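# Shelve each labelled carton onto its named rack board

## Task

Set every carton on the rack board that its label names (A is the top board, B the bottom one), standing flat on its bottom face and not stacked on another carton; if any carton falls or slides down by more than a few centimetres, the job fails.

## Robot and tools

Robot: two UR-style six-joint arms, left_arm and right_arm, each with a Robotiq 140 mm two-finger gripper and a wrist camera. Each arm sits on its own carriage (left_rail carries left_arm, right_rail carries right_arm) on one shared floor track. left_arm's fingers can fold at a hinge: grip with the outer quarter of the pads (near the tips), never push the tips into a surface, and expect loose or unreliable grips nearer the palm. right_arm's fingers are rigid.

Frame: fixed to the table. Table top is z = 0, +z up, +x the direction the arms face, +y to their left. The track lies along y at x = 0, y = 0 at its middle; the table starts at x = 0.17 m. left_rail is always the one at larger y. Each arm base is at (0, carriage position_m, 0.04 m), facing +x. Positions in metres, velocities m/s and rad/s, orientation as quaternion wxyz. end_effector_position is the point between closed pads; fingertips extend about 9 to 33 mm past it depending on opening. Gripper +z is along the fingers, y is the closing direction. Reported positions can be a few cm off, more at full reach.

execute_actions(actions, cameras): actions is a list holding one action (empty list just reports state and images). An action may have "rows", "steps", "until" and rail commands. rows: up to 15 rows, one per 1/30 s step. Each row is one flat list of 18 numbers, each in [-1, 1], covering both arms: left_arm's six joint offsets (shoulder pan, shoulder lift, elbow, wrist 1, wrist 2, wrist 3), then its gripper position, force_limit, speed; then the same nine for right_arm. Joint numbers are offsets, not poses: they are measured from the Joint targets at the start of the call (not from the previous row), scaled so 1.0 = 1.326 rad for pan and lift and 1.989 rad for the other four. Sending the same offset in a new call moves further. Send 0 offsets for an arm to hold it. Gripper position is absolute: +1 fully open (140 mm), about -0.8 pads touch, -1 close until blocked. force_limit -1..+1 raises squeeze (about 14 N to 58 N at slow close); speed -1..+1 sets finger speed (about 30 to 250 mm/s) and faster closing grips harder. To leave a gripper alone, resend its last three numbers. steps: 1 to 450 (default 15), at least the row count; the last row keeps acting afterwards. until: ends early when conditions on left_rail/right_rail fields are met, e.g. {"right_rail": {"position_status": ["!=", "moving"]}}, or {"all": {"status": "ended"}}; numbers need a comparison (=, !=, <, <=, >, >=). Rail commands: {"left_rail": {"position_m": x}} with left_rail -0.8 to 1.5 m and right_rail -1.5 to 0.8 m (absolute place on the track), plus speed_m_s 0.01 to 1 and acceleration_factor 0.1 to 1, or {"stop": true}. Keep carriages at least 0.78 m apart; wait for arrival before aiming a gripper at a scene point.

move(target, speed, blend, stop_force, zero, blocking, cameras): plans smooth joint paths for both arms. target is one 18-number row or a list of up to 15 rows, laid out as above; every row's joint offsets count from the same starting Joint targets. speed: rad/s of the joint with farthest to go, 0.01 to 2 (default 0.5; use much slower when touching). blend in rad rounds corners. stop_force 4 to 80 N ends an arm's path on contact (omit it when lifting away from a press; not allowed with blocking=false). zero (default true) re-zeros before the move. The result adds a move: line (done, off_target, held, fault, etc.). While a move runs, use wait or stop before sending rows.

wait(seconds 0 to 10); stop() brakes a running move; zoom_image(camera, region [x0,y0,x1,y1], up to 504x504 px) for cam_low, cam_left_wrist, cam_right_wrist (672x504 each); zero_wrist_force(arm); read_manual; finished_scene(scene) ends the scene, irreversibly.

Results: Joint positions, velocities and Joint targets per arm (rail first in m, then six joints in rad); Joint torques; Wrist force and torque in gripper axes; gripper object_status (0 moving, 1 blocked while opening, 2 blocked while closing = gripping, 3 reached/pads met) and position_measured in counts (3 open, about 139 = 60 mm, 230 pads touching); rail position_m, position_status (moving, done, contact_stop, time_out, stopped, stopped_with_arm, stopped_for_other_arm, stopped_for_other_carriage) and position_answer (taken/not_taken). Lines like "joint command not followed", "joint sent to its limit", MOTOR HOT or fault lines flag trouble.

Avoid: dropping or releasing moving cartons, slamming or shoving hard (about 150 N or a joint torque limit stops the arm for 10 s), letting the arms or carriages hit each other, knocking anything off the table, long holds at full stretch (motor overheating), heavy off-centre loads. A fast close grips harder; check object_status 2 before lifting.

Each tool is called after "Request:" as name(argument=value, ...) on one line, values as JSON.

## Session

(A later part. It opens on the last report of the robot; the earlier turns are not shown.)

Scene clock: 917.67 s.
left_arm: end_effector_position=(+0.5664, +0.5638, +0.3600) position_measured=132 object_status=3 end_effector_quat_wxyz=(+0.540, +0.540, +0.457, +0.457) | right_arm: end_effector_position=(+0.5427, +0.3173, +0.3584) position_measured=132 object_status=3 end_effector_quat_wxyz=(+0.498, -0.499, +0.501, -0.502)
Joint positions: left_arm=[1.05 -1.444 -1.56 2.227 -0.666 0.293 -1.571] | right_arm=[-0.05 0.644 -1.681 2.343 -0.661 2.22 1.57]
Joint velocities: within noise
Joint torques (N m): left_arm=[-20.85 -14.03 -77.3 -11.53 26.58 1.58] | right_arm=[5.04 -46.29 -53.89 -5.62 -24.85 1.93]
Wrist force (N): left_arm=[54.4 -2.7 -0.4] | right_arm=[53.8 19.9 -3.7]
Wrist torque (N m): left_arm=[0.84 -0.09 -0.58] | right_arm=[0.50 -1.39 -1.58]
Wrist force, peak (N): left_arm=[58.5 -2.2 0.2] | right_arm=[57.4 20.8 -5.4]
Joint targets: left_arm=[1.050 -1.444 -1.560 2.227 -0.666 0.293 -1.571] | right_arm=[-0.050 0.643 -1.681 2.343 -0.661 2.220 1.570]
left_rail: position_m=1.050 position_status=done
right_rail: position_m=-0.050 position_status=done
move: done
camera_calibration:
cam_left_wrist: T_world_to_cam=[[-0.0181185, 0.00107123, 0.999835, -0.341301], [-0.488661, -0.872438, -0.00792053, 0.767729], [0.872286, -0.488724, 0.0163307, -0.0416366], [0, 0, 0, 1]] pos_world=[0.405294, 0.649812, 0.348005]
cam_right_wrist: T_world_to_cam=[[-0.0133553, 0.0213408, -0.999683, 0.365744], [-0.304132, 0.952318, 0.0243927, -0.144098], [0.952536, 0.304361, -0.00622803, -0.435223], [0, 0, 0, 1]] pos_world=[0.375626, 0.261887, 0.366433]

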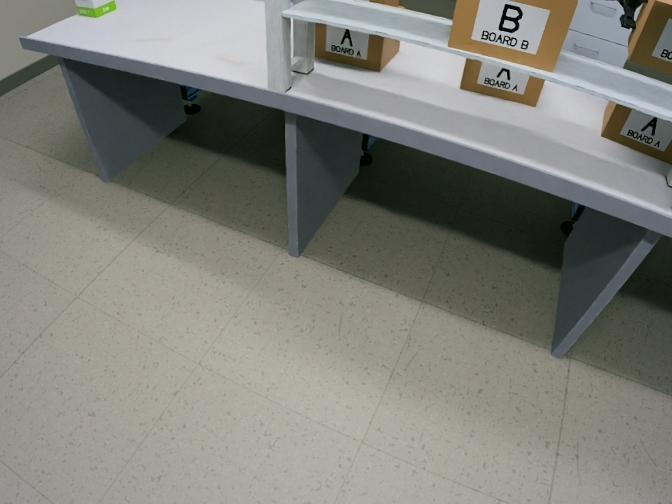

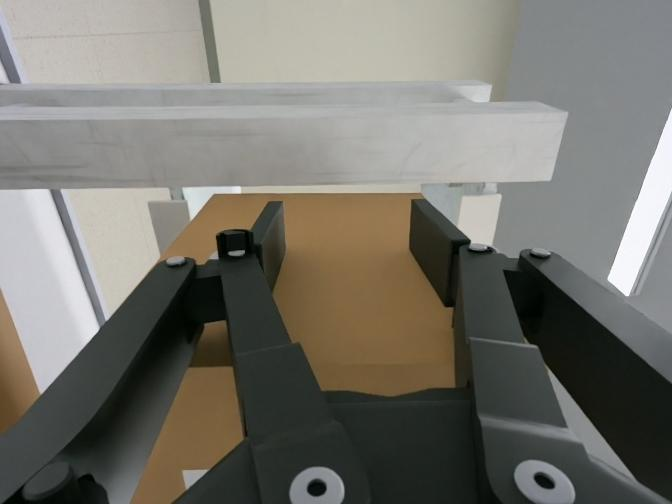

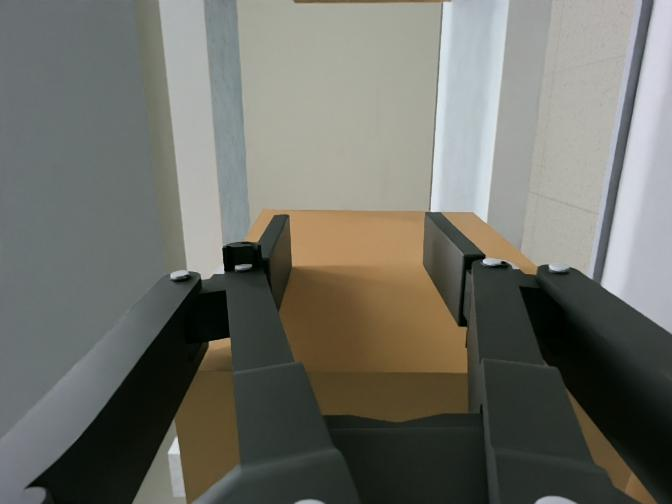

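Request:
move(target=[[0,-0.0076,-0.0038,0.0089,0,0,-0.03,1,1,0,-0.0084,-0.0042,0.0098,0,0,-0.03,1,1],[0.0376,0.0279,-0.02824,0.00957,0.01929,0,-0.03,1,1,-0.06106,-0.00752,-0.00476,0.00978,-0.04649,0,-0.03,1,1],[0.0716,0.06265,-0.05355,0.01172,0.03617,0,-0.03,1,1,-0.11916,-0.00227,-0.00774,0.00926,-0.091,0,-0.03,1,1],[0.10234,0.09664,-0.07975,0.01529,0.05088,0,-0.03,1,1,-0.17398,0.007,-0.01306,0.00836,-0.13333,0,-0.03,1,1],[0.13031,0.13012,-0.10682,0.02004,0.06375,0,-0.03,1,1,-0.22477,0.02003,-0.0206,0.00728,-0.17298,0,-0.03,1,1],[0.15578,0.16307,-0.13479,0.02598,0.07495,0,-0.03,1,1,-0.27166,0.0363,-0.03036,0.00616,-0.21002,0,-0.03,1,1],[0.17919,0.19601,-0.16368,0.03301,0.08477,0,-0.03,1,1,-0.31444,0.05544,-0.04217,0.00535,-0.24432,0,-0.03,1,1],[0.2005,0.22865,-0.19349,0.04106,0.0932,0,-0.03,1,1,-0.3533,0.0769,-0.05619,0.00493,-0.276,0,-0.03,1,1]], speed=0.12, blend=0.015)

Scene clock: 946.97 s.
left_arm: end_effector_position=(+0.7551, +0.4728, +0.3679) position_measured=132 object_status=3 end_effector_quat_wxyz=(+0.521, +0.521, +0.478, +0.478) | right_arm: end_effector_position=(+0.7514, +0.2251, +0.3665) position_measured=132 object_status=3 end_effector_quat_wxyz=(+0.518, -0.519, +0.481, -0.481)
Joint positions: left_arm=[1.05 -1.178 -1.257 1.842 -0.585 0.478 -1.571] | right_arm=[-0.05 0.175 -1.579 2.231 -0.651 1.671 1.57]
Joint velocities: within noise
Joint torques (N m): left_arm=[-30.99 -49.12 -77.85 -2.58 27.5 1.61] | right_arm=[25.87 -42.36 -61.45 -17.79 -25.55 1.77]
Wrist force (N): left_arm=[55.7 -1.1 2.5] | right_arm=[55.6 22.3 -6.8]
Wrist torque (N m): left_arm=[0.93 0.18 -0.55] | right_arm=[0.62 -1.93 -2.14]
Wrist force, peak (N): left_arm=[59.9 -1.5 1.6] | right_arm=[58.9 22.2 -7.2]
Joint targets: left_arm=[1.050 -1.178 -1.257 1.842 -0.585 0.478 -1.571] | right_arm=[-0.050 0.175 -1.579 2.231 -0.651 1.671 1.570]
left_rail: position_m=1.050 position_status=done
right_rail: position_m=-0.050 position_status=done
move: done; blend cut to 0.0097 rad at target 1
camera_calibration:
cam_left_wrist: T_world_to_cam=[[-0.0180714, -0.000383304, 0.999837, -0.344976], [-0.416958, -0.908891, -0.00788468, 0.74365], [0.908746, -0.417033, 0.0162651, -0.312228], [0, 0, 0, 1]] pos_world=[0.587573, 0.545555, 0.355862]
cam_right_wrist: T_world_to_cam=[[-0.0152251, 0.0205855, -0.999672, 0.380148], [-0.379691, 0.92478, 0.024826, 0.0698133], [0.924988, 0.379945, -0.00626371, -0.602207], [0, 0, 0, 1]] pos_world=[0.58933, 0.156418, 0.374518]

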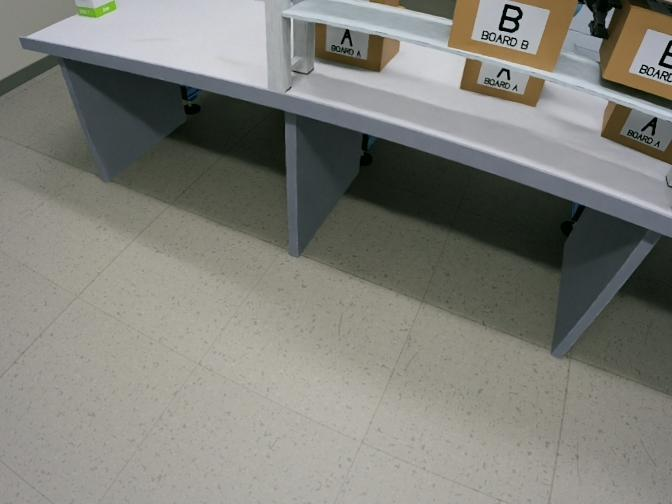

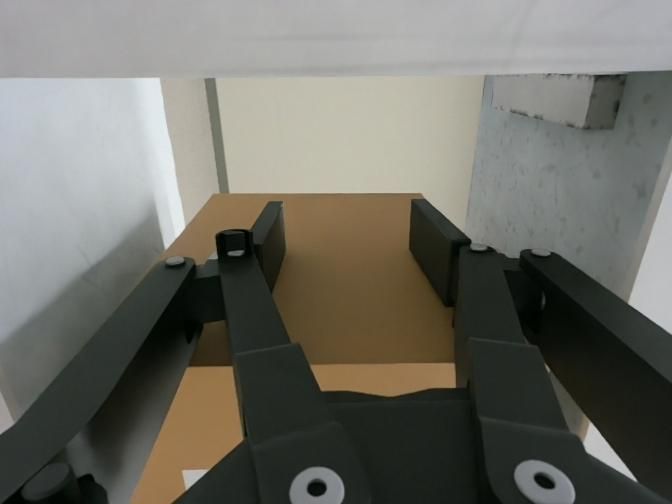

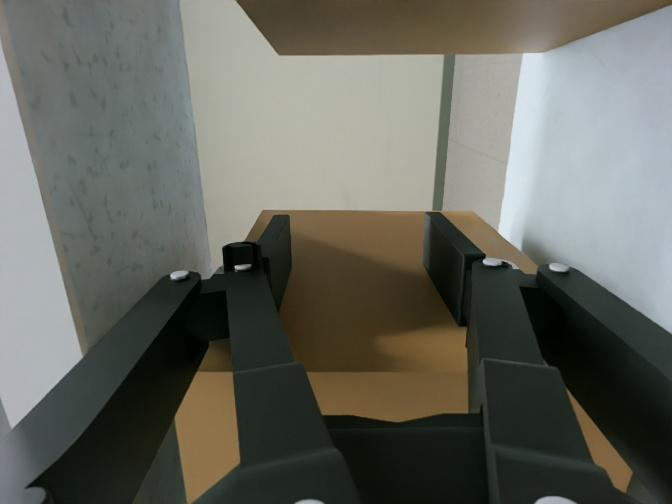

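Request:
move(target=[0,0.03373,0.01648,-0.03896,0,0,-0.03,1,1,0,0.04609,0.02023,-0.05096,0,0,-0.03,1,1], speed=0.03, stop_force=9)

Scene clock: 959.13 s.
left_arm: end_effector_position=(+0.7554, +0.4725, +0.3391) position_measured=132 object_status=3 end_effector_quat_wxyz=(+0.521, +0.521, +0.478, +0.478) | right_arm: end_effector_position=(+0.7521, +0.2251, +0.3399) position_measured=132 object_status=3 end_effector_quat_wxyz=(+0.518, -0.519, +0.481, -0.481)
Joint positions: left_arm=[1.05 -1.178 -1.228 1.863 -0.634 0.478 -1.571] | right_arm=[-0.05 0.175 -1.543 2.255 -0.711 1.671 1.57]
Joint velocities: within noise
Joint torques (N m): left_arm=[-43.99 -80.18 -73.81 -1.94 26.36 1.53] | right_arm=[28.08 -61.22 -54.53 -3.74 -24.07 1.96]
Wrist force (N): left_arm=[64.5 5.9 3.9] | right_arm=[63.3 15.1 -6.1]
Wrist torque (N m): left_arm=[0.65 -0.28 -1.12] | right_arm=[0.46 -2.91 -3.02]
Wrist force, peak (N): left_arm=[69.7 8.7 2.4] | right_arm=[63.5 15.3 -5.9]
Joint targets: left_arm=[1.050 -1.178 -1.228 1.863 -0.634 0.478 -1.571] | right_arm=[-0.050 0.175 -1.543 2.255 -0.711 1.671 1.570]
left_rail: position_m=1.050 position_status=done
right_rail: position_m=-0.050 position_status=done
move: contact (left_arm, right_arm); left_arm: the wrist 1 is farthest, 0.028 rad from its target; right_arm: the wrist 1 is farthest, 0.041 rad from its target
camera_calibration:
cam_left_wrist: T_world_to_cam=[[-0.0181279, -0.00024869, 0.999836, -0.316191], [-0.416874, -0.908931, -0.00778435, 0.743126], [0.908784, -0.416946, 0.0163733, -0.312253], [0, 0, 0, 1]] pos_world=[0.587828, 0.545179, 0.327036]
cam_right_wrist: T_world_to_cam=[[-0.0150517, 0.0206161, -0.999674, 0.353462], [-0.379701, 0.924777, 0.0247885, 0.070715], [0.924987, 0.379951, -0.00609156, -0.603076], [0, 0, 0, 1]] pos_world=[0.590008, 0.156456, 0.34792]

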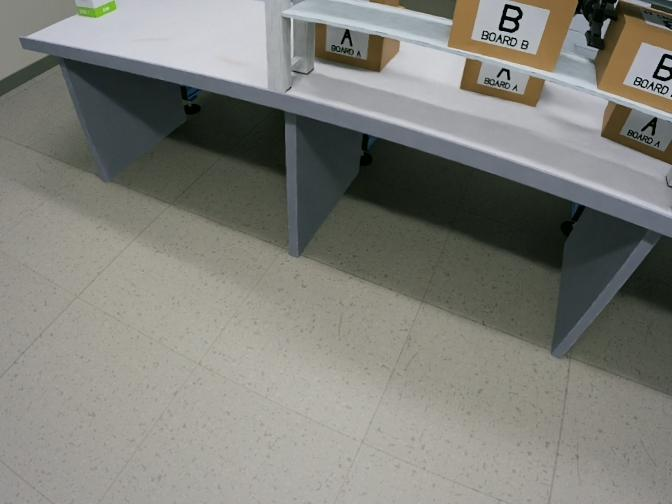

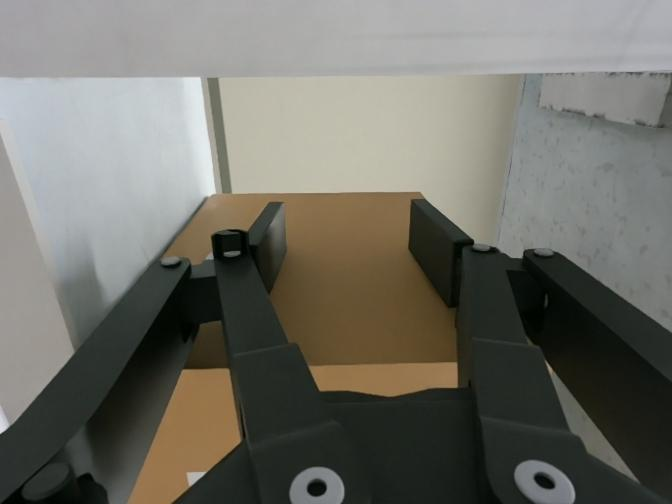

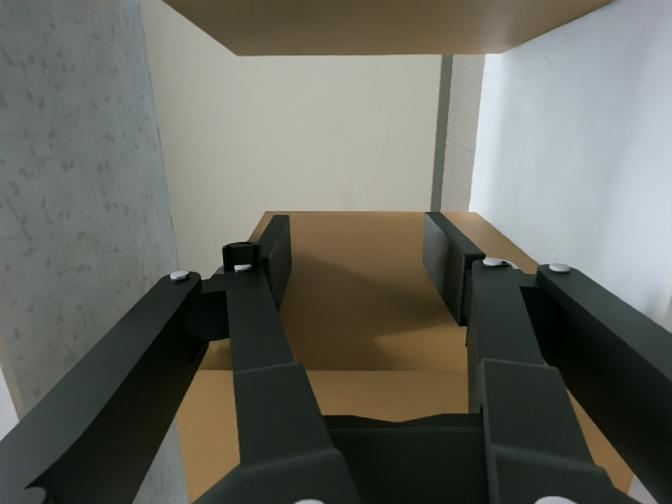

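Request:
move(target=[[0,0.0015,0.0007,-0.0017,0,0,-0.03,1,1,0,0.002,0.0009,-0.0022,0,0,-0.03,1,1],[0.0094,-0.0161,0.0173,-0.0071,0.0061,0,-0.03,1,1,-0.0337,-0.0118,0.0106,-0.0032,-0.0226,0,-0.03,1,1],[-0.0695,-0.0605,0.0584,-0.0186,-0.0465,0,-0.03,1,1,-0.0154,-0.0954,0.0628,0.0003,-0.0104,0,-0.03,1,1],[-0.1566,-0.0996,0.093,-0.0271,-0.1045,0,-0.03,1,1,0.0111,-0.186,0.1097,0.0137,0.0073,0,-0.03,1,1],[-0.2368,-0.5211,0.1855,0.1614,-0.2006,0,-0.03,1,1,0.27,-0.2836,-0.0116,0.2001,0.2177,0,-0.03,1,1]], speed=[0.03,0.05,0.2,0.2,0.4], blend=[0.001,0.01,0.02,0.02,0])

Scene clock: 1032.00 s.
left_arm: end_effector_position=(+0.5407, +0.7298, +0.5010) position_measured=132 object_status=3 end_effector_quat_wxyz=(+0.500, +0.500, +0.500, +0.500) | right_arm: end_effector_position=(+0.5404, +0.2699, +0.5011) position_measured=132 object_status=3 end_effector_quat_wxyz=(+0.500, -0.500, +0.500, -0.500)
Joint positions: left_arm=[1.05 -1.492 -1.919 2.232 -0.313 0.079 -1.571] | right_arm=[-0.05 0.533 -1.919 2.232 -0.313 2.104 1.57]
Joint velocities: within noise
Joint torques (N m): left_arm=[-14.99 -37.18 -36.15 3.2 -2.6 1.54] | right_arm=[11.89 -27.71 -49.52 0.82 3.92 2.08]
Wrist force (N): left_arm=[0.2 0.0 0.0] | right_arm=[1.9 4.6 1.3]
Wrist torque (N m): left_arm=[0.07 0.06 -0.32] | right_arm=[0.29 -0.61 -0.38]
Wrist force, peak (N): left_arm=[74.1 16.9 2.6] | right_arm=[64.2 -11.8 -20.4]
Joint targets: left_arm=[1.050 -1.492 -1.919 2.232 -0.313 0.079 -1.571] | right_arm=[-0.050 0.533 -1.919 2.232 -0.313 2.104 1.570]
left_rail: position_m=1.050 position_status=done
right_rail: position_m=-0.050 position_status=done
move: done; blend cut to 0 rad at target 1
camera_calibration:
cam_left_wrist: T_world_to_cam=[[-0.0182144, -0.000854105, 0.999834, -0.481433], [-0.338254, -0.941029, -0.00696598, 0.869285], [0.940878, -0.338325, 0.0168513, -0.0874709], [0, 0, 0, 1]] pos_world=[0.36757, 0.788018, 0.488882]
cam_right_wrist: T_world_to_cam=[[-0.012424, 0.0219928, -0.999681, 0.50873], [-0.309406, 0.950608, 0.0247585, -0.0999894], [0.950849, 0.309615, -0.00500562, -0.418843], [0, 0, 0, 1]] pos_world=[0.37364, 0.213542, 0.508947]

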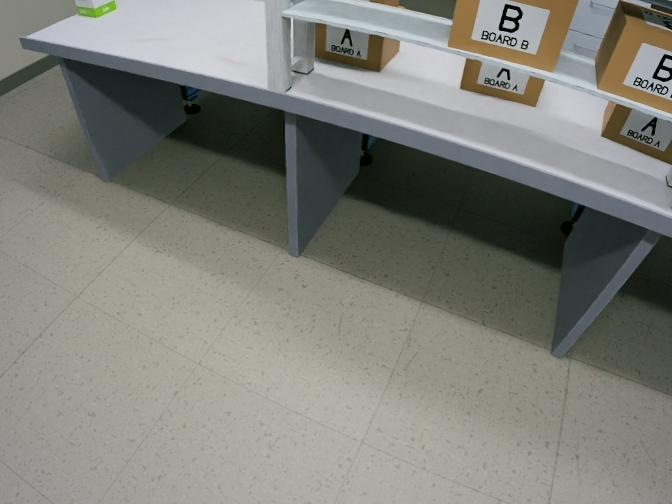

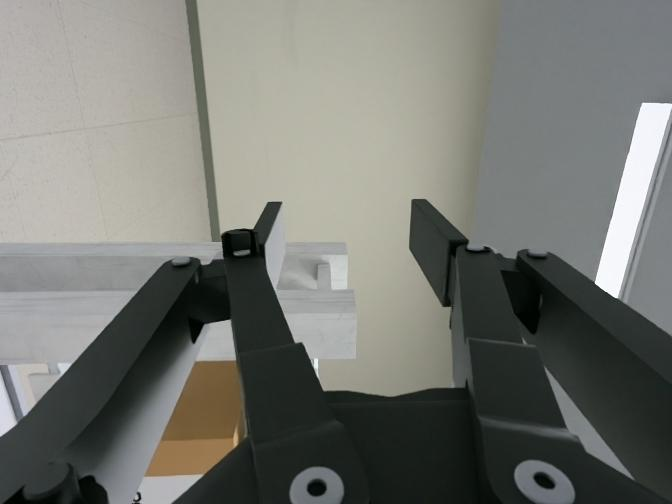

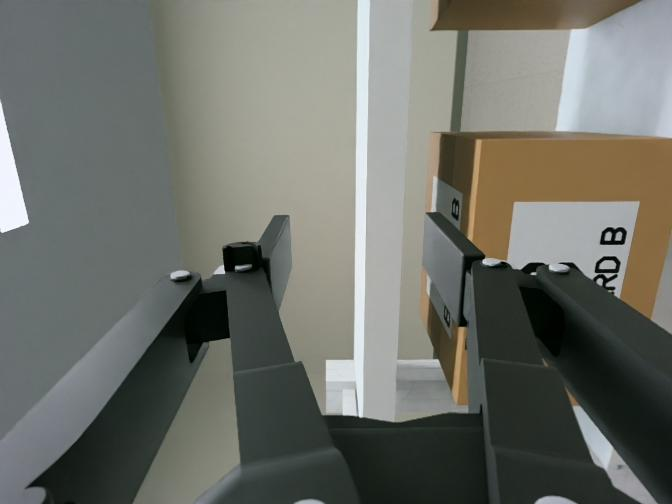

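Request:
execute_actions(actions=[{"right_rail":{"position_m":-1.07,"acceleration_factor":0.5},"left_rail":{"position_m":0.03,"acceleration_factor":0.5},"steps":200,"until":{"all":{"status":"ended"}}}])

Scene clock: 1045.10 s.
left_arm: end_effector_position=(+0.5407, -0.2900, +0.5010) position_measured=132 object_status=3 end_effector_quat_wxyz=(+0.500, +0.500, +0.500, +0.500) end_effector_velocity=(+0.000, -0.002, +0.000) end_effector_angular_velocity=(-0.001, +0.000, -0.001) | right_arm: end_effector_position=(+0.5404, -0.7500, +0.5012) position_measured=132 object_status=3 end_effector_quat_wxyz=(+0.500, -0.500, +0.500, -0.500) end_effector_velocity=(+0.000, +0.000, +0.000) end_effector_angular_velocity=(-0.002, +0.000, +0.001)
Joint positions: left_arm=[0.03 -1.492 -1.919 2.232 -0.313 0.079 -1.571] | right_arm=[-1.07 0.533 -1.919 2.232 -0.313 2.104 1.57]
Joint velocities: left_arm=[-0.001 -0.001 0.001 0 -0.001 0 -0.001] | right_arm=[-0.001 0 0 0 0 -0.001 -0.002]
Joint torques (N m): left_arm=[-11.51 4.21 -45.47 0.49 -1.38 1.81] | right_arm=[9.94 -21.2 -37.78 -0.81 2.89 1.97]
Wrist force (N): left_arm=[0.0 -0.1 0.1] | right_arm=[1.9 4.6 1.2]
Wrist torque (N m): left_arm=[0.04 0.11 -0.32] | right_arm=[0.29 -0.61 -0.38]
Wrist force, peak (N): left_arm=[1.3 0.0 -0.1] | right_arm=[2.3 4.9 1.6]
Joint targets: left_arm=[0.030 -1.492 -1.919 2.232 -0.313 0.079 -1.571] | right_arm=[-1.070 0.533 -1.919 2.232 -0.313 2.104 1.570]
Tool commands: left_gripper/position=-0.03 left_gripper/force_limit=+1.0 left_gripper/speed=+1.0 right_gripper/position=-0.03 right_gripper/force_limit=+1.0 right_gripper/speed=+1.0
left_rail: position_m=0.030 position_status=done
right_rail: position_m=-1.070 position_status=done
camera_calibration:
cam_left_wrist: T_world_to_cam=[[-0.0182163, -0.000829769, 0.999834, -0.482333], [-0.338224, -0.94104, -0.00694318, -0.0904165], [0.940889, -0.338294, 0.0168616, -0.432483], [0, 0, 0, 1]] pos_world=[0.367551, -0.231792, 0.488917]
cam_right_wrist: T_world_to_cam=[[-0.0123967, 0.0220089, -0.999681, 0.531234], [-0.309397, 0.95061, 0.0247653, 0.869514], [0.950852, 0.309605, -0.00497495, -0.103052], [0, 0, 0, 1]] pos_world=[0.373597, -0.806356, 0.509018]

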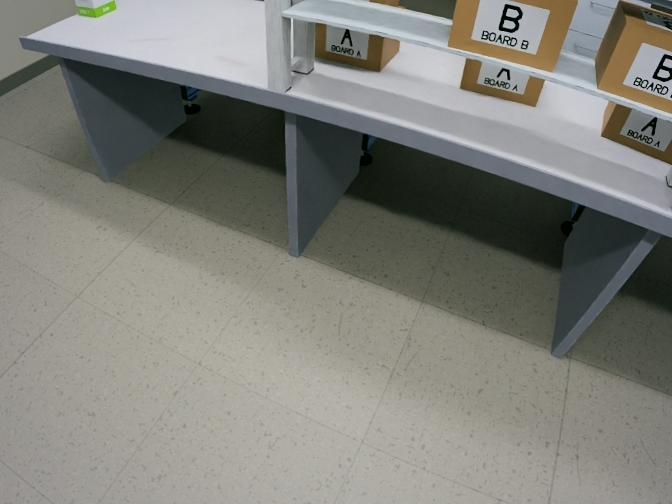

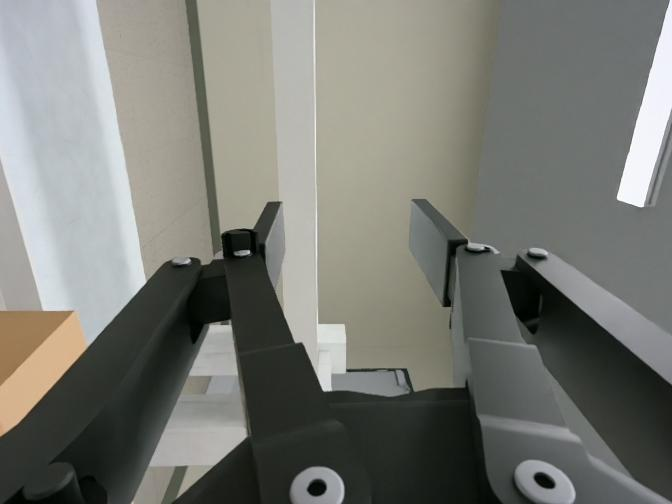

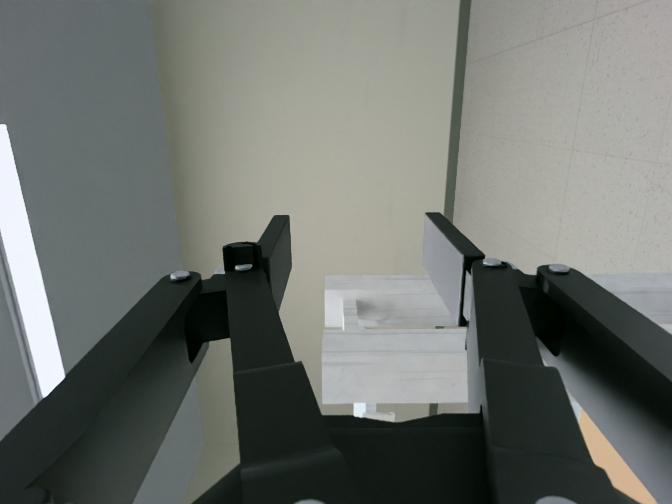

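Request:
move(target=[[-0.0622,0.0088,-0.0029,-0.0029,-0.0365,0,-0.03,1,1,0.0443,0.0377,-0.0154,-0.0097,-0.046,0,-0.03,1,1],[-0.0622,0.1012,0.0787,-0.1462,-0.0365,0,-0.03,1,1,0.0443,0.1303,0.0644,-0.1512,-0.046,0,-0.03,1,1],[-0.0622,0.2701,0.1381,-0.3182,-0.0365,0,-0.03,1,1,0.0443,0.2936,0.1217,-0.3174,-0.046,0,-0.03,1,1]], speed=0.3, blend=[0.01,0.02,0], cameras=["cam_left_wrist","cam_right_wrist"])

Scene clock: 1069.83 s.
left_arm: end_effector_position=(+0.5136, -0.3148, +0.2502) position_measured=132 object_status=3 end_effector_quat_wxyz=(+0.503, +0.502, +0.498, +0.497) | right_arm: end_effector_position=(+0.5388, -0.6736, +0.2505) position_measured=132 object_status=3 end_effector_quat_wxyz=(+0.536, -0.536, +0.461, -0.461)
Joint positions: left_arm=[0.03 -1.574 -1.561 2.506 -0.946 0.007 -1.571] | right_arm=[-1.07 0.592 -1.53 2.474 -0.944 2.013 1.57]
Joint velocities: within noise
Joint torques (N m): left_arm=[-14.28 -8.74 -16.11 -2.38 -1.76 1.43] | right_arm=[10.45 -22.15 -17.67 -7.05 -2.98 2.14]
Wrist force (N): left_arm=[0.0 -0.4 0.0] | right_arm=[1.9 4.0 2.0]
Wrist torque (N m): left_arm=[-0.04 0.14 -0.30] | right_arm=[0.23 -0.58 -0.32]
Wrist force, peak (N): left_arm=[-1.1 2.0 -0.7] | right_arm=[4.8 4.3 1.3]
Joint targets: left_arm=[0.030 -1.574 -1.561 2.506 -0.946 0.007 -1.571] | right_arm=[-1.070 0.592 -1.530 2.474 -0.944 2.013 1.570]
left_rail: position_m=0.030 position_status=done
right_rail: position_m=-1.070 position_status=done
move: done
camera_calibration:
cam_left_wrist: T_world_to_cam=[[-0.0181701, -0.000549261, 0.999835, -0.23205], [-0.347502, -0.937654, -0.00683029, -0.118821], [0.937503, -0.347569, 0.0168464, -0.41233], [0, 0, 0, 1]] pos_world=[0.341053, -0.254853, 0.238146]
cam_right_wrist: T_world_to_cam=[[-0.0155654, 0.0198397, -0.999682, 0.279118], [-0.448171, 0.893606, 0.0247127, 0.838986], [0.893813, 0.448413, -0.00501778, -0.0021692], [0, 0, 0, 1]] pos_world=[0.382292, -0.754288, 0.258284]
Images, in order (width x height): cam_left_wrist 672x504, cam_right_wrist 672x504.

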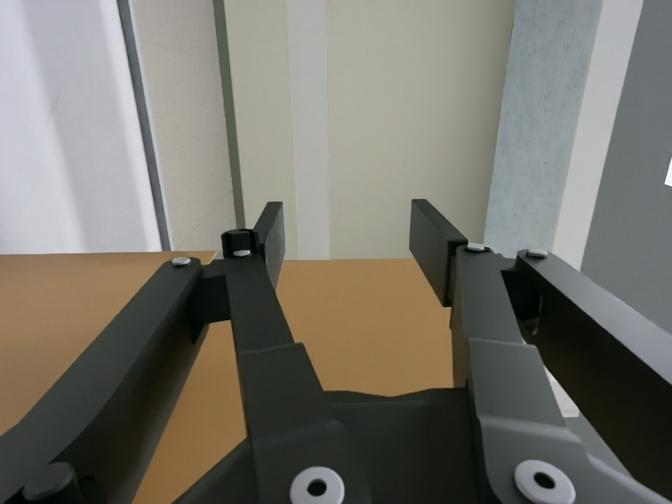

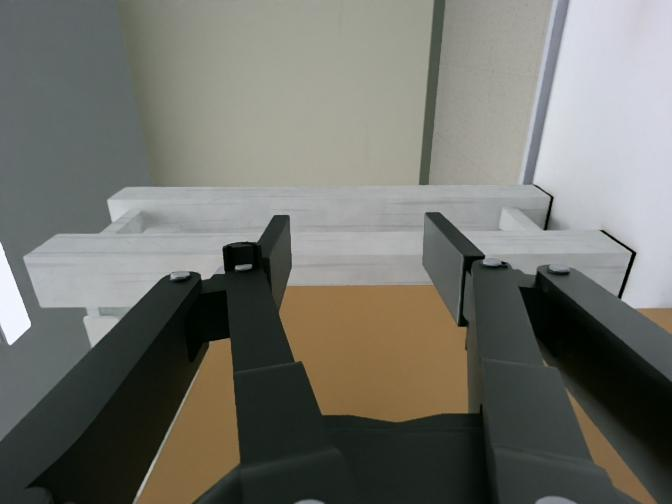

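Request:
move(target=[0.0068,0.0596,-0.0428,0.0036,0.0044,0,-0.03,1,1,0.0823,0.0521,-0.0392,0.0045,0.0548,0,-0.03,1,1], speed=0.035, stop_force=6, cameras=["cam_left_wrist","cam_right_wrist"])

Scene clock: 1092.80 s.
left_arm: end_effector_position=(+0.5168, -0.3621, +0.2499) position_measured=132 object_status=3 end_effector_quat_wxyz=(+0.503, +0.502, +0.498, +0.497) | right_arm: end_effector_position=(+0.5360, -0.6285, +0.2503) position_measured=132 object_status=3 end_effector_quat_wxyz=(+0.536, -0.536, +0.461, -0.461)
Joint positions: left_arm=[0.03 -1.565 -1.485 2.425 -0.939 0.015 -1.571] | right_arm=[-1.07 0.691 -1.467 2.403 -0.936 2.112 1.57]
Joint velocities: within noise
Joint torques (N m): left_arm=[-14.26 -57.69 -18.19 -1.1 -1.81 1.31] | right_arm=[-14.77 -53.76 -20.05 -5.63 -2.46 2.17]
Wrist force (N): left_arm=[0.1 0.0 -0.3] | right_arm=[1.7 4.3 1.9]
Wrist torque (N m): left_arm=[0.03 0.17 -0.32] | right_arm=[0.32 -0.50 -0.33]
Wrist force, peak (N): left_arm=[8.1 2.1 -2.6] | right_arm=[8.9 3.2 0.1]
Joint targets: left_arm=[0.030 -1.565 -1.485 2.425 -0.939 0.015 -1.571] | right_arm=[-1.070 0.691 -1.467 2.403 -0.936 2.112 1.570]
left_rail: position_m=0.030 position_status=done
right_rail: position_m=-1.070 position_status=done
move: contact (left_arm, right_arm)
camera_calibration:
cam_left_wrist: T_world_to_cam=[[-0.0181713, -0.00161271, 0.999834, -0.232064], [-0.347289, -0.937725, -0.00782428, -0.161941], [0.937582, -0.347374, 0.0164796, -0.43165], [0, 0, 0, 1]] pos_world=[0.34425, -0.302174, 0.237872]
cam_right_wrist: T_world_to_cam=[[-0.0156722, 0.0198103, -0.999681, 0.278053], [-0.448259, 0.893561, 0.0247348, 0.79748], [0.893766, 0.448504, -0.00512392, -0.0197766], [0, 0, 0, 1]] pos_world=[0.379511, -0.709236, 0.258138]
Images, in order (width x height): cam_left_wrist 672x504, cam_right_wrist 672x504.

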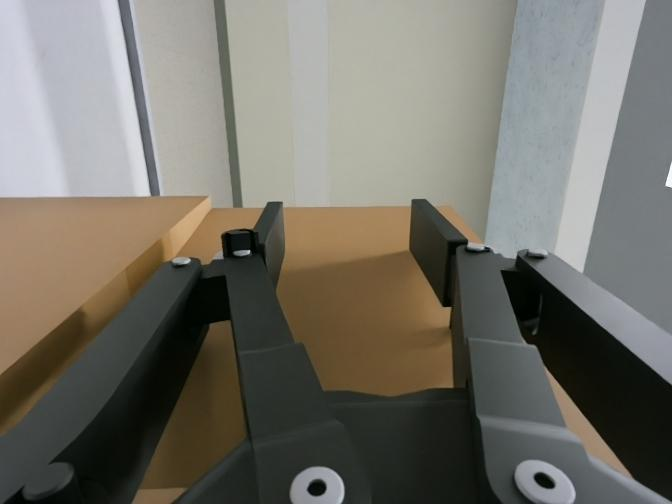

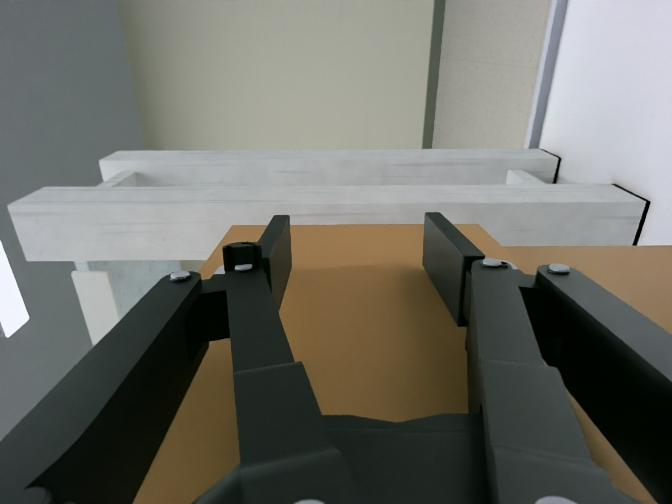

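Request:
move(target=[0,0,0,0,0,0,-0.03,1,1,0.033,0.0205,-0.016,0.0022,0.022,0,-0.03,1,1], speed=0.03, stop_force=22, cameras=["cam_left_wrist","cam_right_wrist"])

Scene clock: 1117.37 s.
left_arm: end_effector_position=(+0.5168, -0.3620, +0.2499) position_measured=132 object_status=3 end_effector_quat_wxyz=(+0.502, +0.502, +0.498, +0.497) | right_arm: end_effector_position=(+0.5357, -0.6260, +0.2503) position_measured=132 object_status=3 end_effector_quat_wxyz=(+0.536, -0.536, +0.461, -0.461)
Joint positions: left_arm=[0.03 -1.565 -1.485 2.425 -0.939 0.015 -1.571] | right_arm=[-1.07 0.696 -1.464 2.399 -0.936 2.117 1.57]
Joint velocities: within noise
Joint torques (N m): left_arm=[-13.1 -50.33 -38.49 -1.2 7.69 1.19] | right_arm=[-9.53 -51.17 -22.71 -6.96 -7.11 2.23]
Wrist force (N): left_arm=[13.5 2.9 -0.2] | right_arm=[13.6 1.8 1.1]
Wrist torque (N m): left_arm=[0.18 -0.28 -0.90] | right_arm=[0.26 -1.02 -0.75]
Wrist force, peak (N): left_arm=[15.6 3.3 0.0] | right_arm=[25.0 0.8 -1.4]
Joint targets: left_arm=[0.030 -1.565 -1.485 2.425 -0.939 0.015 -1.571] | right_arm=[-1.070 0.696 -1.464 2.399 -0.936 2.117 1.570]
left_rail: position_m=0.030 position_status=done
right_rail: position_m=-1.070 position_status=done
move: contact (right_arm); right_arm: the shoulder pan is farthest, 0.038 rad from its target
camera_calibration:
cam_left_wrist: T_world_to_cam=[[-0.0181711, -0.00164051, 0.999834, -0.232066], [-0.347237, -0.937745, -0.00784935, -0.161929], [0.937601, -0.347321, 0.0164702, -0.43162], [0, 0, 0, 1]] pos_world=[0.344243, -0.30214, 0.237865]
cam_right_wrist: T_world_to_cam=[[-0.0155439, 0.0199202, -0.999681, 0.278028], [-0.448024, 0.893678, 0.0247742, 0.794977], [0.893886, 0.448266, -0.00496652, -0.0208934], [0, 0, 0, 1]] pos_world=[0.379167, -0.706626, 0.258141]
Images, in order (width x height): cam_left_wrist 672x504, cam_right_wrist 672x504.

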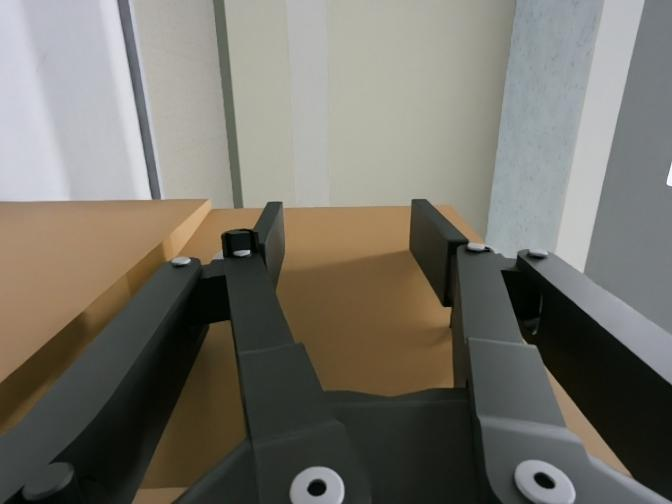

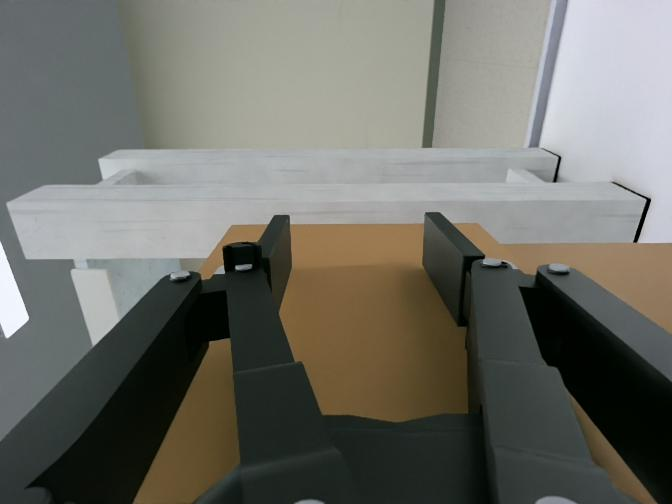

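Request:
move(target=[0,0.0026,-0.0024,0.0001,0.0004,0,-0.03,1,1,0.005,0.0031,-0.0021,0.0005,0.0032,0,-0.03,1,1], speed=0.015, cameras=[])

Scene clock: 1131.00 s.
left_arm: end_effector_position=(+0.5168, -0.3648, +0.2501) position_measured=132 object_status=3 end_effector_quat_wxyz=(+0.503, +0.502, +0.498, +0.497) | right_arm: end_effector_position=(+0.5350, -0.6232, +0.2498) position_measured=132 object_status=3 end_effector_quat_wxyz=(+0.536, -0.536, +0.461, -0.461)
Joint positions: left_arm=[0.03 -1.565 -1.482 2.42 -0.939 0.016 -1.571] | right_arm=[-1.07 0.703 -1.46 2.395 -0.935 2.124 1.57]
Joint velocities: within noise
Joint torques (N m): left_arm=[-12.98 -12.49 -68.89 -0.25 22.58 1.29] | right_arm=[43.7 -20.6 -44.33 0.17 -7.72 2.26]
Wrist force (N): left_arm=[51.6 7.2 -0.9] | right_arm=[60.1 -7.5 3.2]
Wrist torque (N m): left_arm=[-0.08 -1.07 -1.90] | right_arm=[-0.02 -2.77 -2.10]
Wrist force, peak (N): left_arm=[51.6 7.2 -0.9] | right_arm=[60.1 -7.5 3.2]
Joint targets: left_arm=[0.030 -1.565 -1.482 2.420 -0.939 0.016 -1.571] | right_arm=[-1.070 0.703 -1.460 2.395 -0.935 2.124 1.570]
left_rail: position_m=0.030 position_status=done
right_rail: position_m=-1.070 position_status=done
move: done
No camera images: "cameras" was empty.

Request:
move(target=[[0,-0.0377,-0.0098,0.0354,0,0,-0.03,1,1,0.0006,-0.037,-0.0097,0.0343,0.0003,0,-0.03,1,1],[0,-0.0901,-0.0261,0.0867,0,0,-0.03,1,1,0.0006,-0.0879,-0.0257,0.0844,0.0003,0,-0.03,1,1],[0,-0.1356,-0.0453,0.1362,0,0,-0.03,1,1,0.0006,-0.1328,-0.0444,0.133,0.0003,0,-0.03,1,1],[0.0336,-0.1826,-0.0195,0.1417,0.0311,0,-0.03,1,1,0.0417,-0.0759,-0.0811,0.1318,0.0365,0,-0.03,1,1],[0.0774,-0.2262,0.0028,0.1485,0.0691,0,-0.03,1,1,0.0773,-0.0219,-0.1192,0.1337,0.069,0,-0.03,1,1],[0.1315,-0.2667,0.0216,0.1567,0.114,0,-0.03,1,1,0.1074,0.0295,-0.1585,0.1388,0.0979,0,-0.03,1,1],[0.196,-0.3039,0.0368,0.1664,0.1658,0,-0.03,1,1,0.132,0.0781,-0.1992,0.1471,0.1231,0,-0.03,1,1]], speed=0.12, blend=0.015)

Scene clock: 1201.37 s.
left_arm: end_effector_position=(+0.5808, -0.2218, +0.3569) position_measured=132 object_status=3 end_effector_quat_wxyz=(+0.520, +0.520, +0.480, +0.479) | right_arm: end_effector_position=(+0.5811, -0.4791, +0.3570) position_measured=132 object_status=3 end_effector_quat_wxyz=(+0.519, -0.520, +0.479, -0.480)
Joint positions: left_arm=[0.03 -1.306 -1.885 2.493 -0.608 0.345 -1.571] | right_arm=[-1.07 0.878 -1.356 1.999 -0.642 2.369 1.57]
Joint velocities: within noise
Joint torques (N m): left_arm=[-20.81 -18.41 -55.18 -1.97 27.79 1.28] | right_arm=[43.05 -62.47 -76.62 -7.28 -8.74 2.34]
Wrist force (N): left_arm=[60.8 2.0 -2.3] | right_arm=[62.9 26.9 -4.1]
Wrist torque (N m): left_arm=[0.19 -0.83 -1.61] | right_arm=[0.48 -2.53 -2.11]
Wrist force, peak (N): left_arm=[70.3 0.9 -3.6] | right_arm=[71.7 26.5 -2.4]
Joint targets: left_arm=[0.030 -1.306 -1.885 2.493 -0.608 0.346 -1.571] | right_arm=[-1.070 0.878 -1.356 1.999 -0.642 2.369 1.570]
left_rail: position_m=0.030 position_status=done
right_rail: position_m=-1.070 position_status=done
move: done
camera_calibration:
cam_left_wrist: T_world_to_cam=[[-0.0181501, -0.000375999, 0.999835, -0.337378], [-0.412554, -0.910899, -0.0078317, 0.036556], [0.910752, -0.412628, 0.0163778, -0.443591], [0, 0, 0, 1]] pos_world=[0.412959, -0.149866, 0.344873]
cam_right_wrist: T_world_to_cam=[[-0.0147617, 0.0203854, -0.999683, 0.38223], [-0.384852, 0.922653, 0.0244975, 0.658715], [0.92286, 0.385092, -0.00577455, -0.1736], [0, 0, 0, 1]] pos_world=[0.419359, -0.548706, 0.36497]

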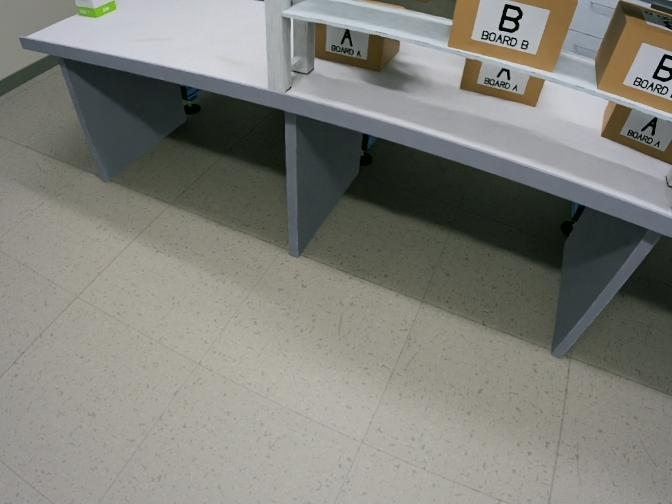

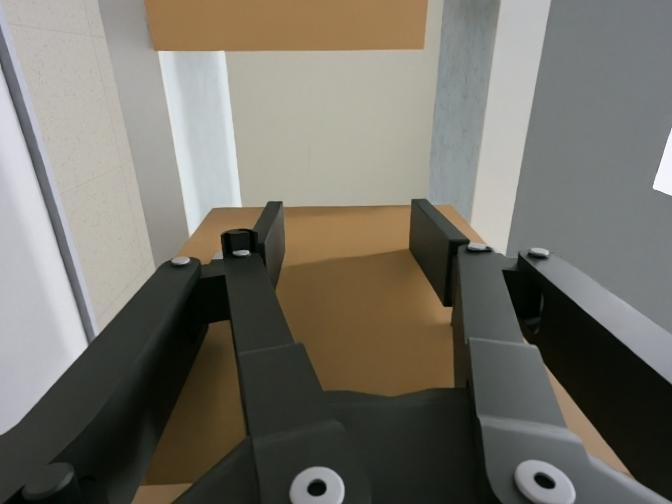

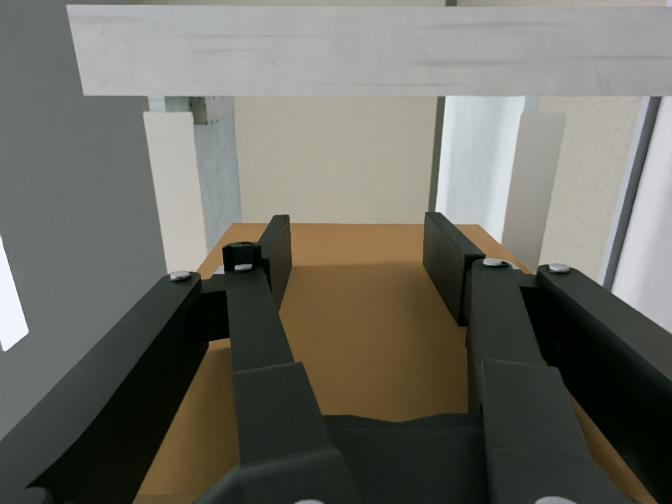

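Request:
move(target=[[0.0807,0.0465,-0.0196,-0.0114,0.0532,0,-0.03,1,1,-0.0313,0.0151,-0.0134,0.0028,-0.021,0,-0.03,1,1],[0.1508,0.0913,-0.0406,-0.0202,0.0999,0,-0.03,1,1,-0.0609,0.0319,-0.0282,0.0064,-0.0407,0,-0.03,1,1],[0.2122,0.1343,-0.0629,-0.0266,0.1409,0,-0.03,1,1,-0.0887,0.05,-0.0444,0.0106,-0.0593,0,-0.03,1,1],[0.2661,0.1758,-0.0864,-0.0307,0.1768,0,-0.03,1,1,-0.1148,0.0692,-0.0621,0.0155,-0.0766,0,-0.03,1,1],[0.3136,0.2156,-0.111,-0.0327,0.2085,0,-0.03,1,1,-0.1392,0.0895,-0.0813,0.0211,-0.0929,0,-0.03,1,1],[0.356,0.2538,-0.1365,-0.0328,0.2367,0,-0.03,1,1,-0.1619,0.1108,-0.1018,0.0274,-0.108,0,-0.03,1,1]], speed=0.1, blend=0.015)

Scene clock: 1280.63 s.
left_arm: end_effector_position=(+0.7780, -0.2209, +0.3569) position_measured=132 object_status=3 end_effector_quat_wxyz=(+0.519, +0.519, +0.480, +0.480) | right_arm: end_effector_position=(+0.7780, -0.4790, +0.3577) position_measured=132 object_status=3 end_effector_quat_wxyz=(+0.520, -0.520, +0.479, -0.480)
Joint positions: left_arm=[0.03 -0.834 -1.548 2.222 -0.673 0.816 -1.571] | right_arm=[-1.07 0.663 -1.209 1.796 -0.588 2.154 1.57]
Joint velocities: within noise
Joint torques (N m): left_arm=[-29.39 -16.11 -68.84 -9.63 26.31 1.3] | right_arm=[21.6 -84.75 -75.81 -6.87 -23.9 2.36]
Wrist force (N): left_arm=[54.4 2.8 0.5] | right_arm=[55.9 25.5 -5.8]
Wrist torque (N m): left_arm=[0.55 -0.50 -1.25] | right_arm=[0.61 -2.78 -2.59]
Wrist force, peak (N): left_arm=[63.0 3.3 -2.1] | right_arm=[65.2 28.4 -4.5]
Joint targets: left_arm=[0.030 -0.834 -1.548 2.222 -0.673 0.816 -1.571] | right_arm=[-1.070 0.663 -1.209 1.796 -0.588 2.154 1.570]
left_rail: position_m=0.030 position_status=done
right_rail: position_m=-1.070 position_status=done
move: done
camera_calibration:
cam_left_wrist: T_world_to_cam=[[-0.0181751, -0.00017734, 0.999835, -0.333736], [-0.411458, -0.911397, -0.00764115, 0.117654], [0.911248, -0.411528, 0.0164917, -0.622933], [0, 0, 0, 1]] pos_world=[0.60999, -0.149184, 0.344853]
cam_right_wrist: T_world_to_cam=[[-0.0139697, 0.0210959, -0.99968, 0.38554], [-0.384988, 0.922587, 0.0248489, 0.734264], [0.922816, 0.385212, -0.00476659, -0.355639], [0, 0, 0, 1]] pos_world=[0.616258, -0.548559, 0.365476]

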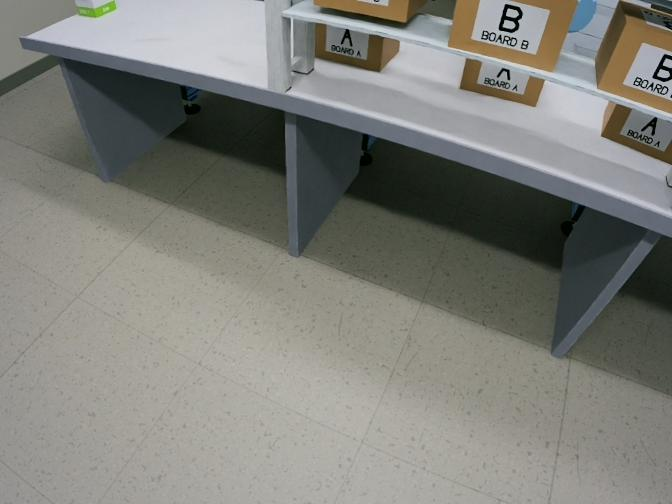

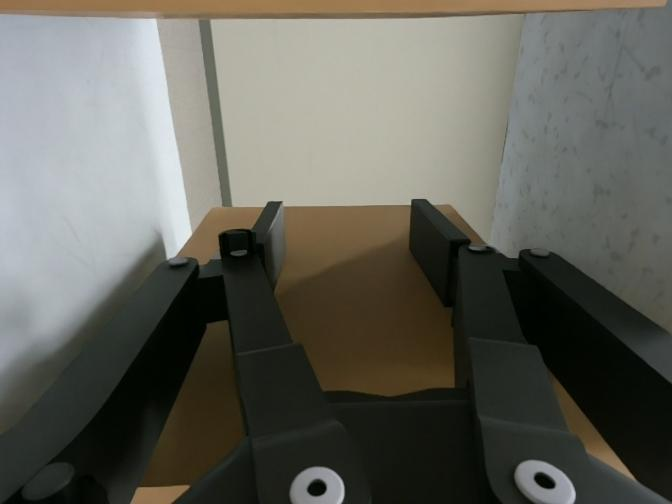

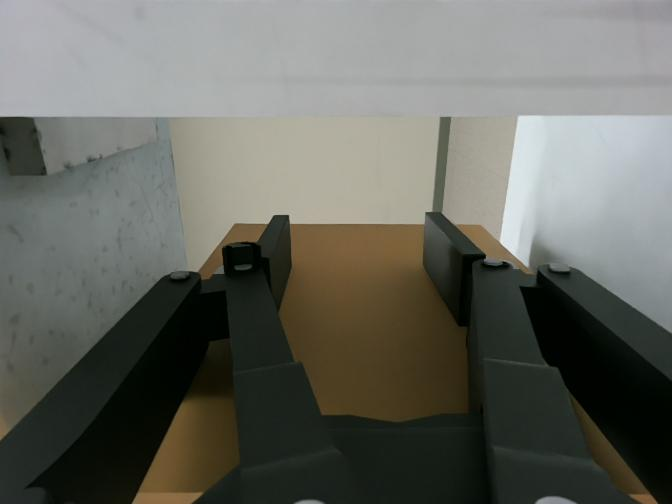

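Request:
move(target=[0,0.0302,0.013,-0.0336,0,0,-0.03,1,1,0,0.0219,0.011,-0.0251,0,0,-0.03,1,1], speed=0.025, stop_force=8)

Scene clock: 1292.30 s.
left_arm: end_effector_position=(+0.7783, -0.2211, +0.3303) position_measured=132 object_status=3 end_effector_quat_wxyz=(+0.520, +0.519, +0.480, +0.480) | right_arm: end_effector_position=(+0.7780, -0.4790, +0.3331) position_measured=132 object_status=3 end_effector_quat_wxyz=(+0.520, -0.520, +0.479, -0.480)
Joint positions: left_arm=[0.03 -0.834 -1.512 2.245 -0.734 0.816 -1.571] | right_arm=[-1.07 0.663 -1.186 1.814 -0.628 2.154 1.57]
Joint velocities: within noise
Joint torques (N m): left_arm=[-39.47 -54.02 -65.63 -1.71 25.27 1.25] | right_arm=[24.58 -100.11 -68.25 -5.97 -23.3 2.21]
Wrist force (N): left_arm=[59.3 7.5 1.1] | right_arm=[59.7 17.3 -5.7]
Wrist torque (N m): left_arm=[0.37 -0.57 -1.70] | right_arm=[0.55 -3.18 -2.87]
Wrist force, peak (N): left_arm=[62.9 13.4 2.4] | right_arm=[58.5 25.5 -5.3]
Joint targets: left_arm=[0.030 -0.834 -1.512 2.245 -0.734 0.816 -1.571] | right_arm=[-1.070 0.663 -1.186 1.814 -0.628 2.154 1.570]
left_rail: position_m=0.030 position_status=done
right_rail: position_m=-1.070 position_status=done
move: contact (left_arm, right_arm)
camera_calibration:
cam_left_wrist: T_world_to_cam=[[-0.0188676, 0.000584587, 0.999822, -0.306432], [-0.411401, -0.911426, -0.00723063, 0.117239], [0.911259, -0.411464, 0.0174369, -0.62314], [0, 0, 0, 1]] pos_world=[0.610293, -0.149366, 0.318091]
cam_right_wrist: T_world_to_cam=[[-0.0144945, 0.0206855, -0.999681, 0.361125], [-0.384945, 0.92261, 0.0246721, 0.735001], [0.922826, 0.385179, -0.00541003, -0.355559], [0, 0, 0, 1]] pos_world=[0.616288, -0.548635, 0.340952]

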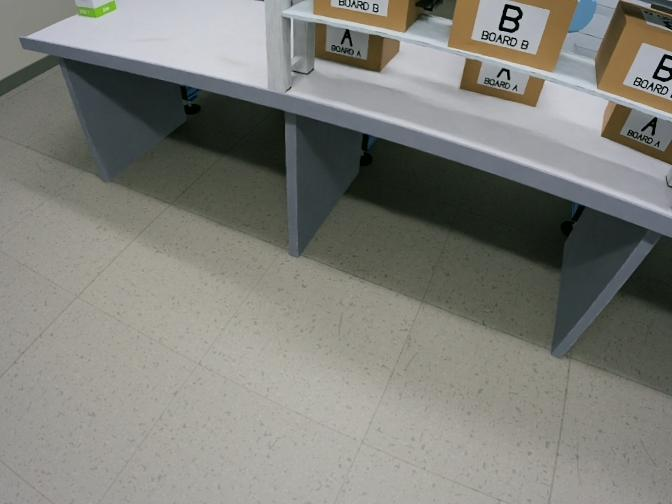

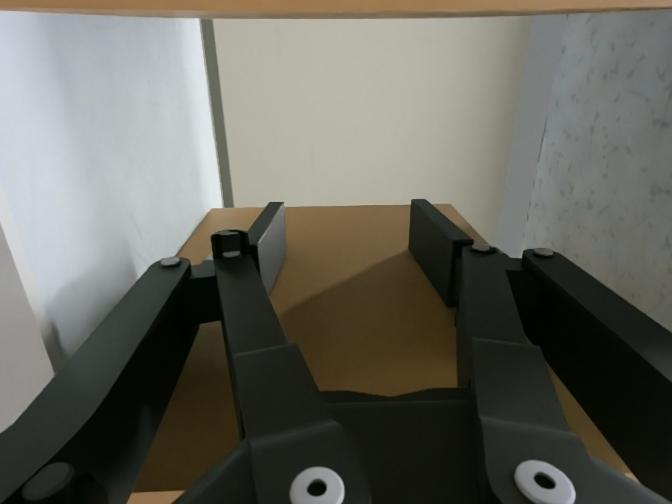

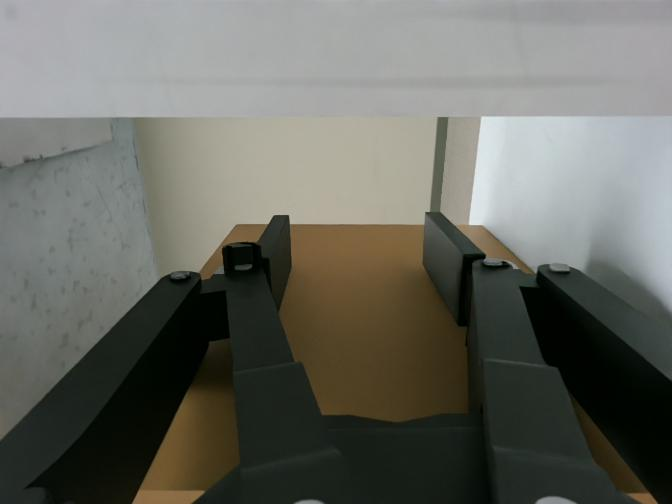

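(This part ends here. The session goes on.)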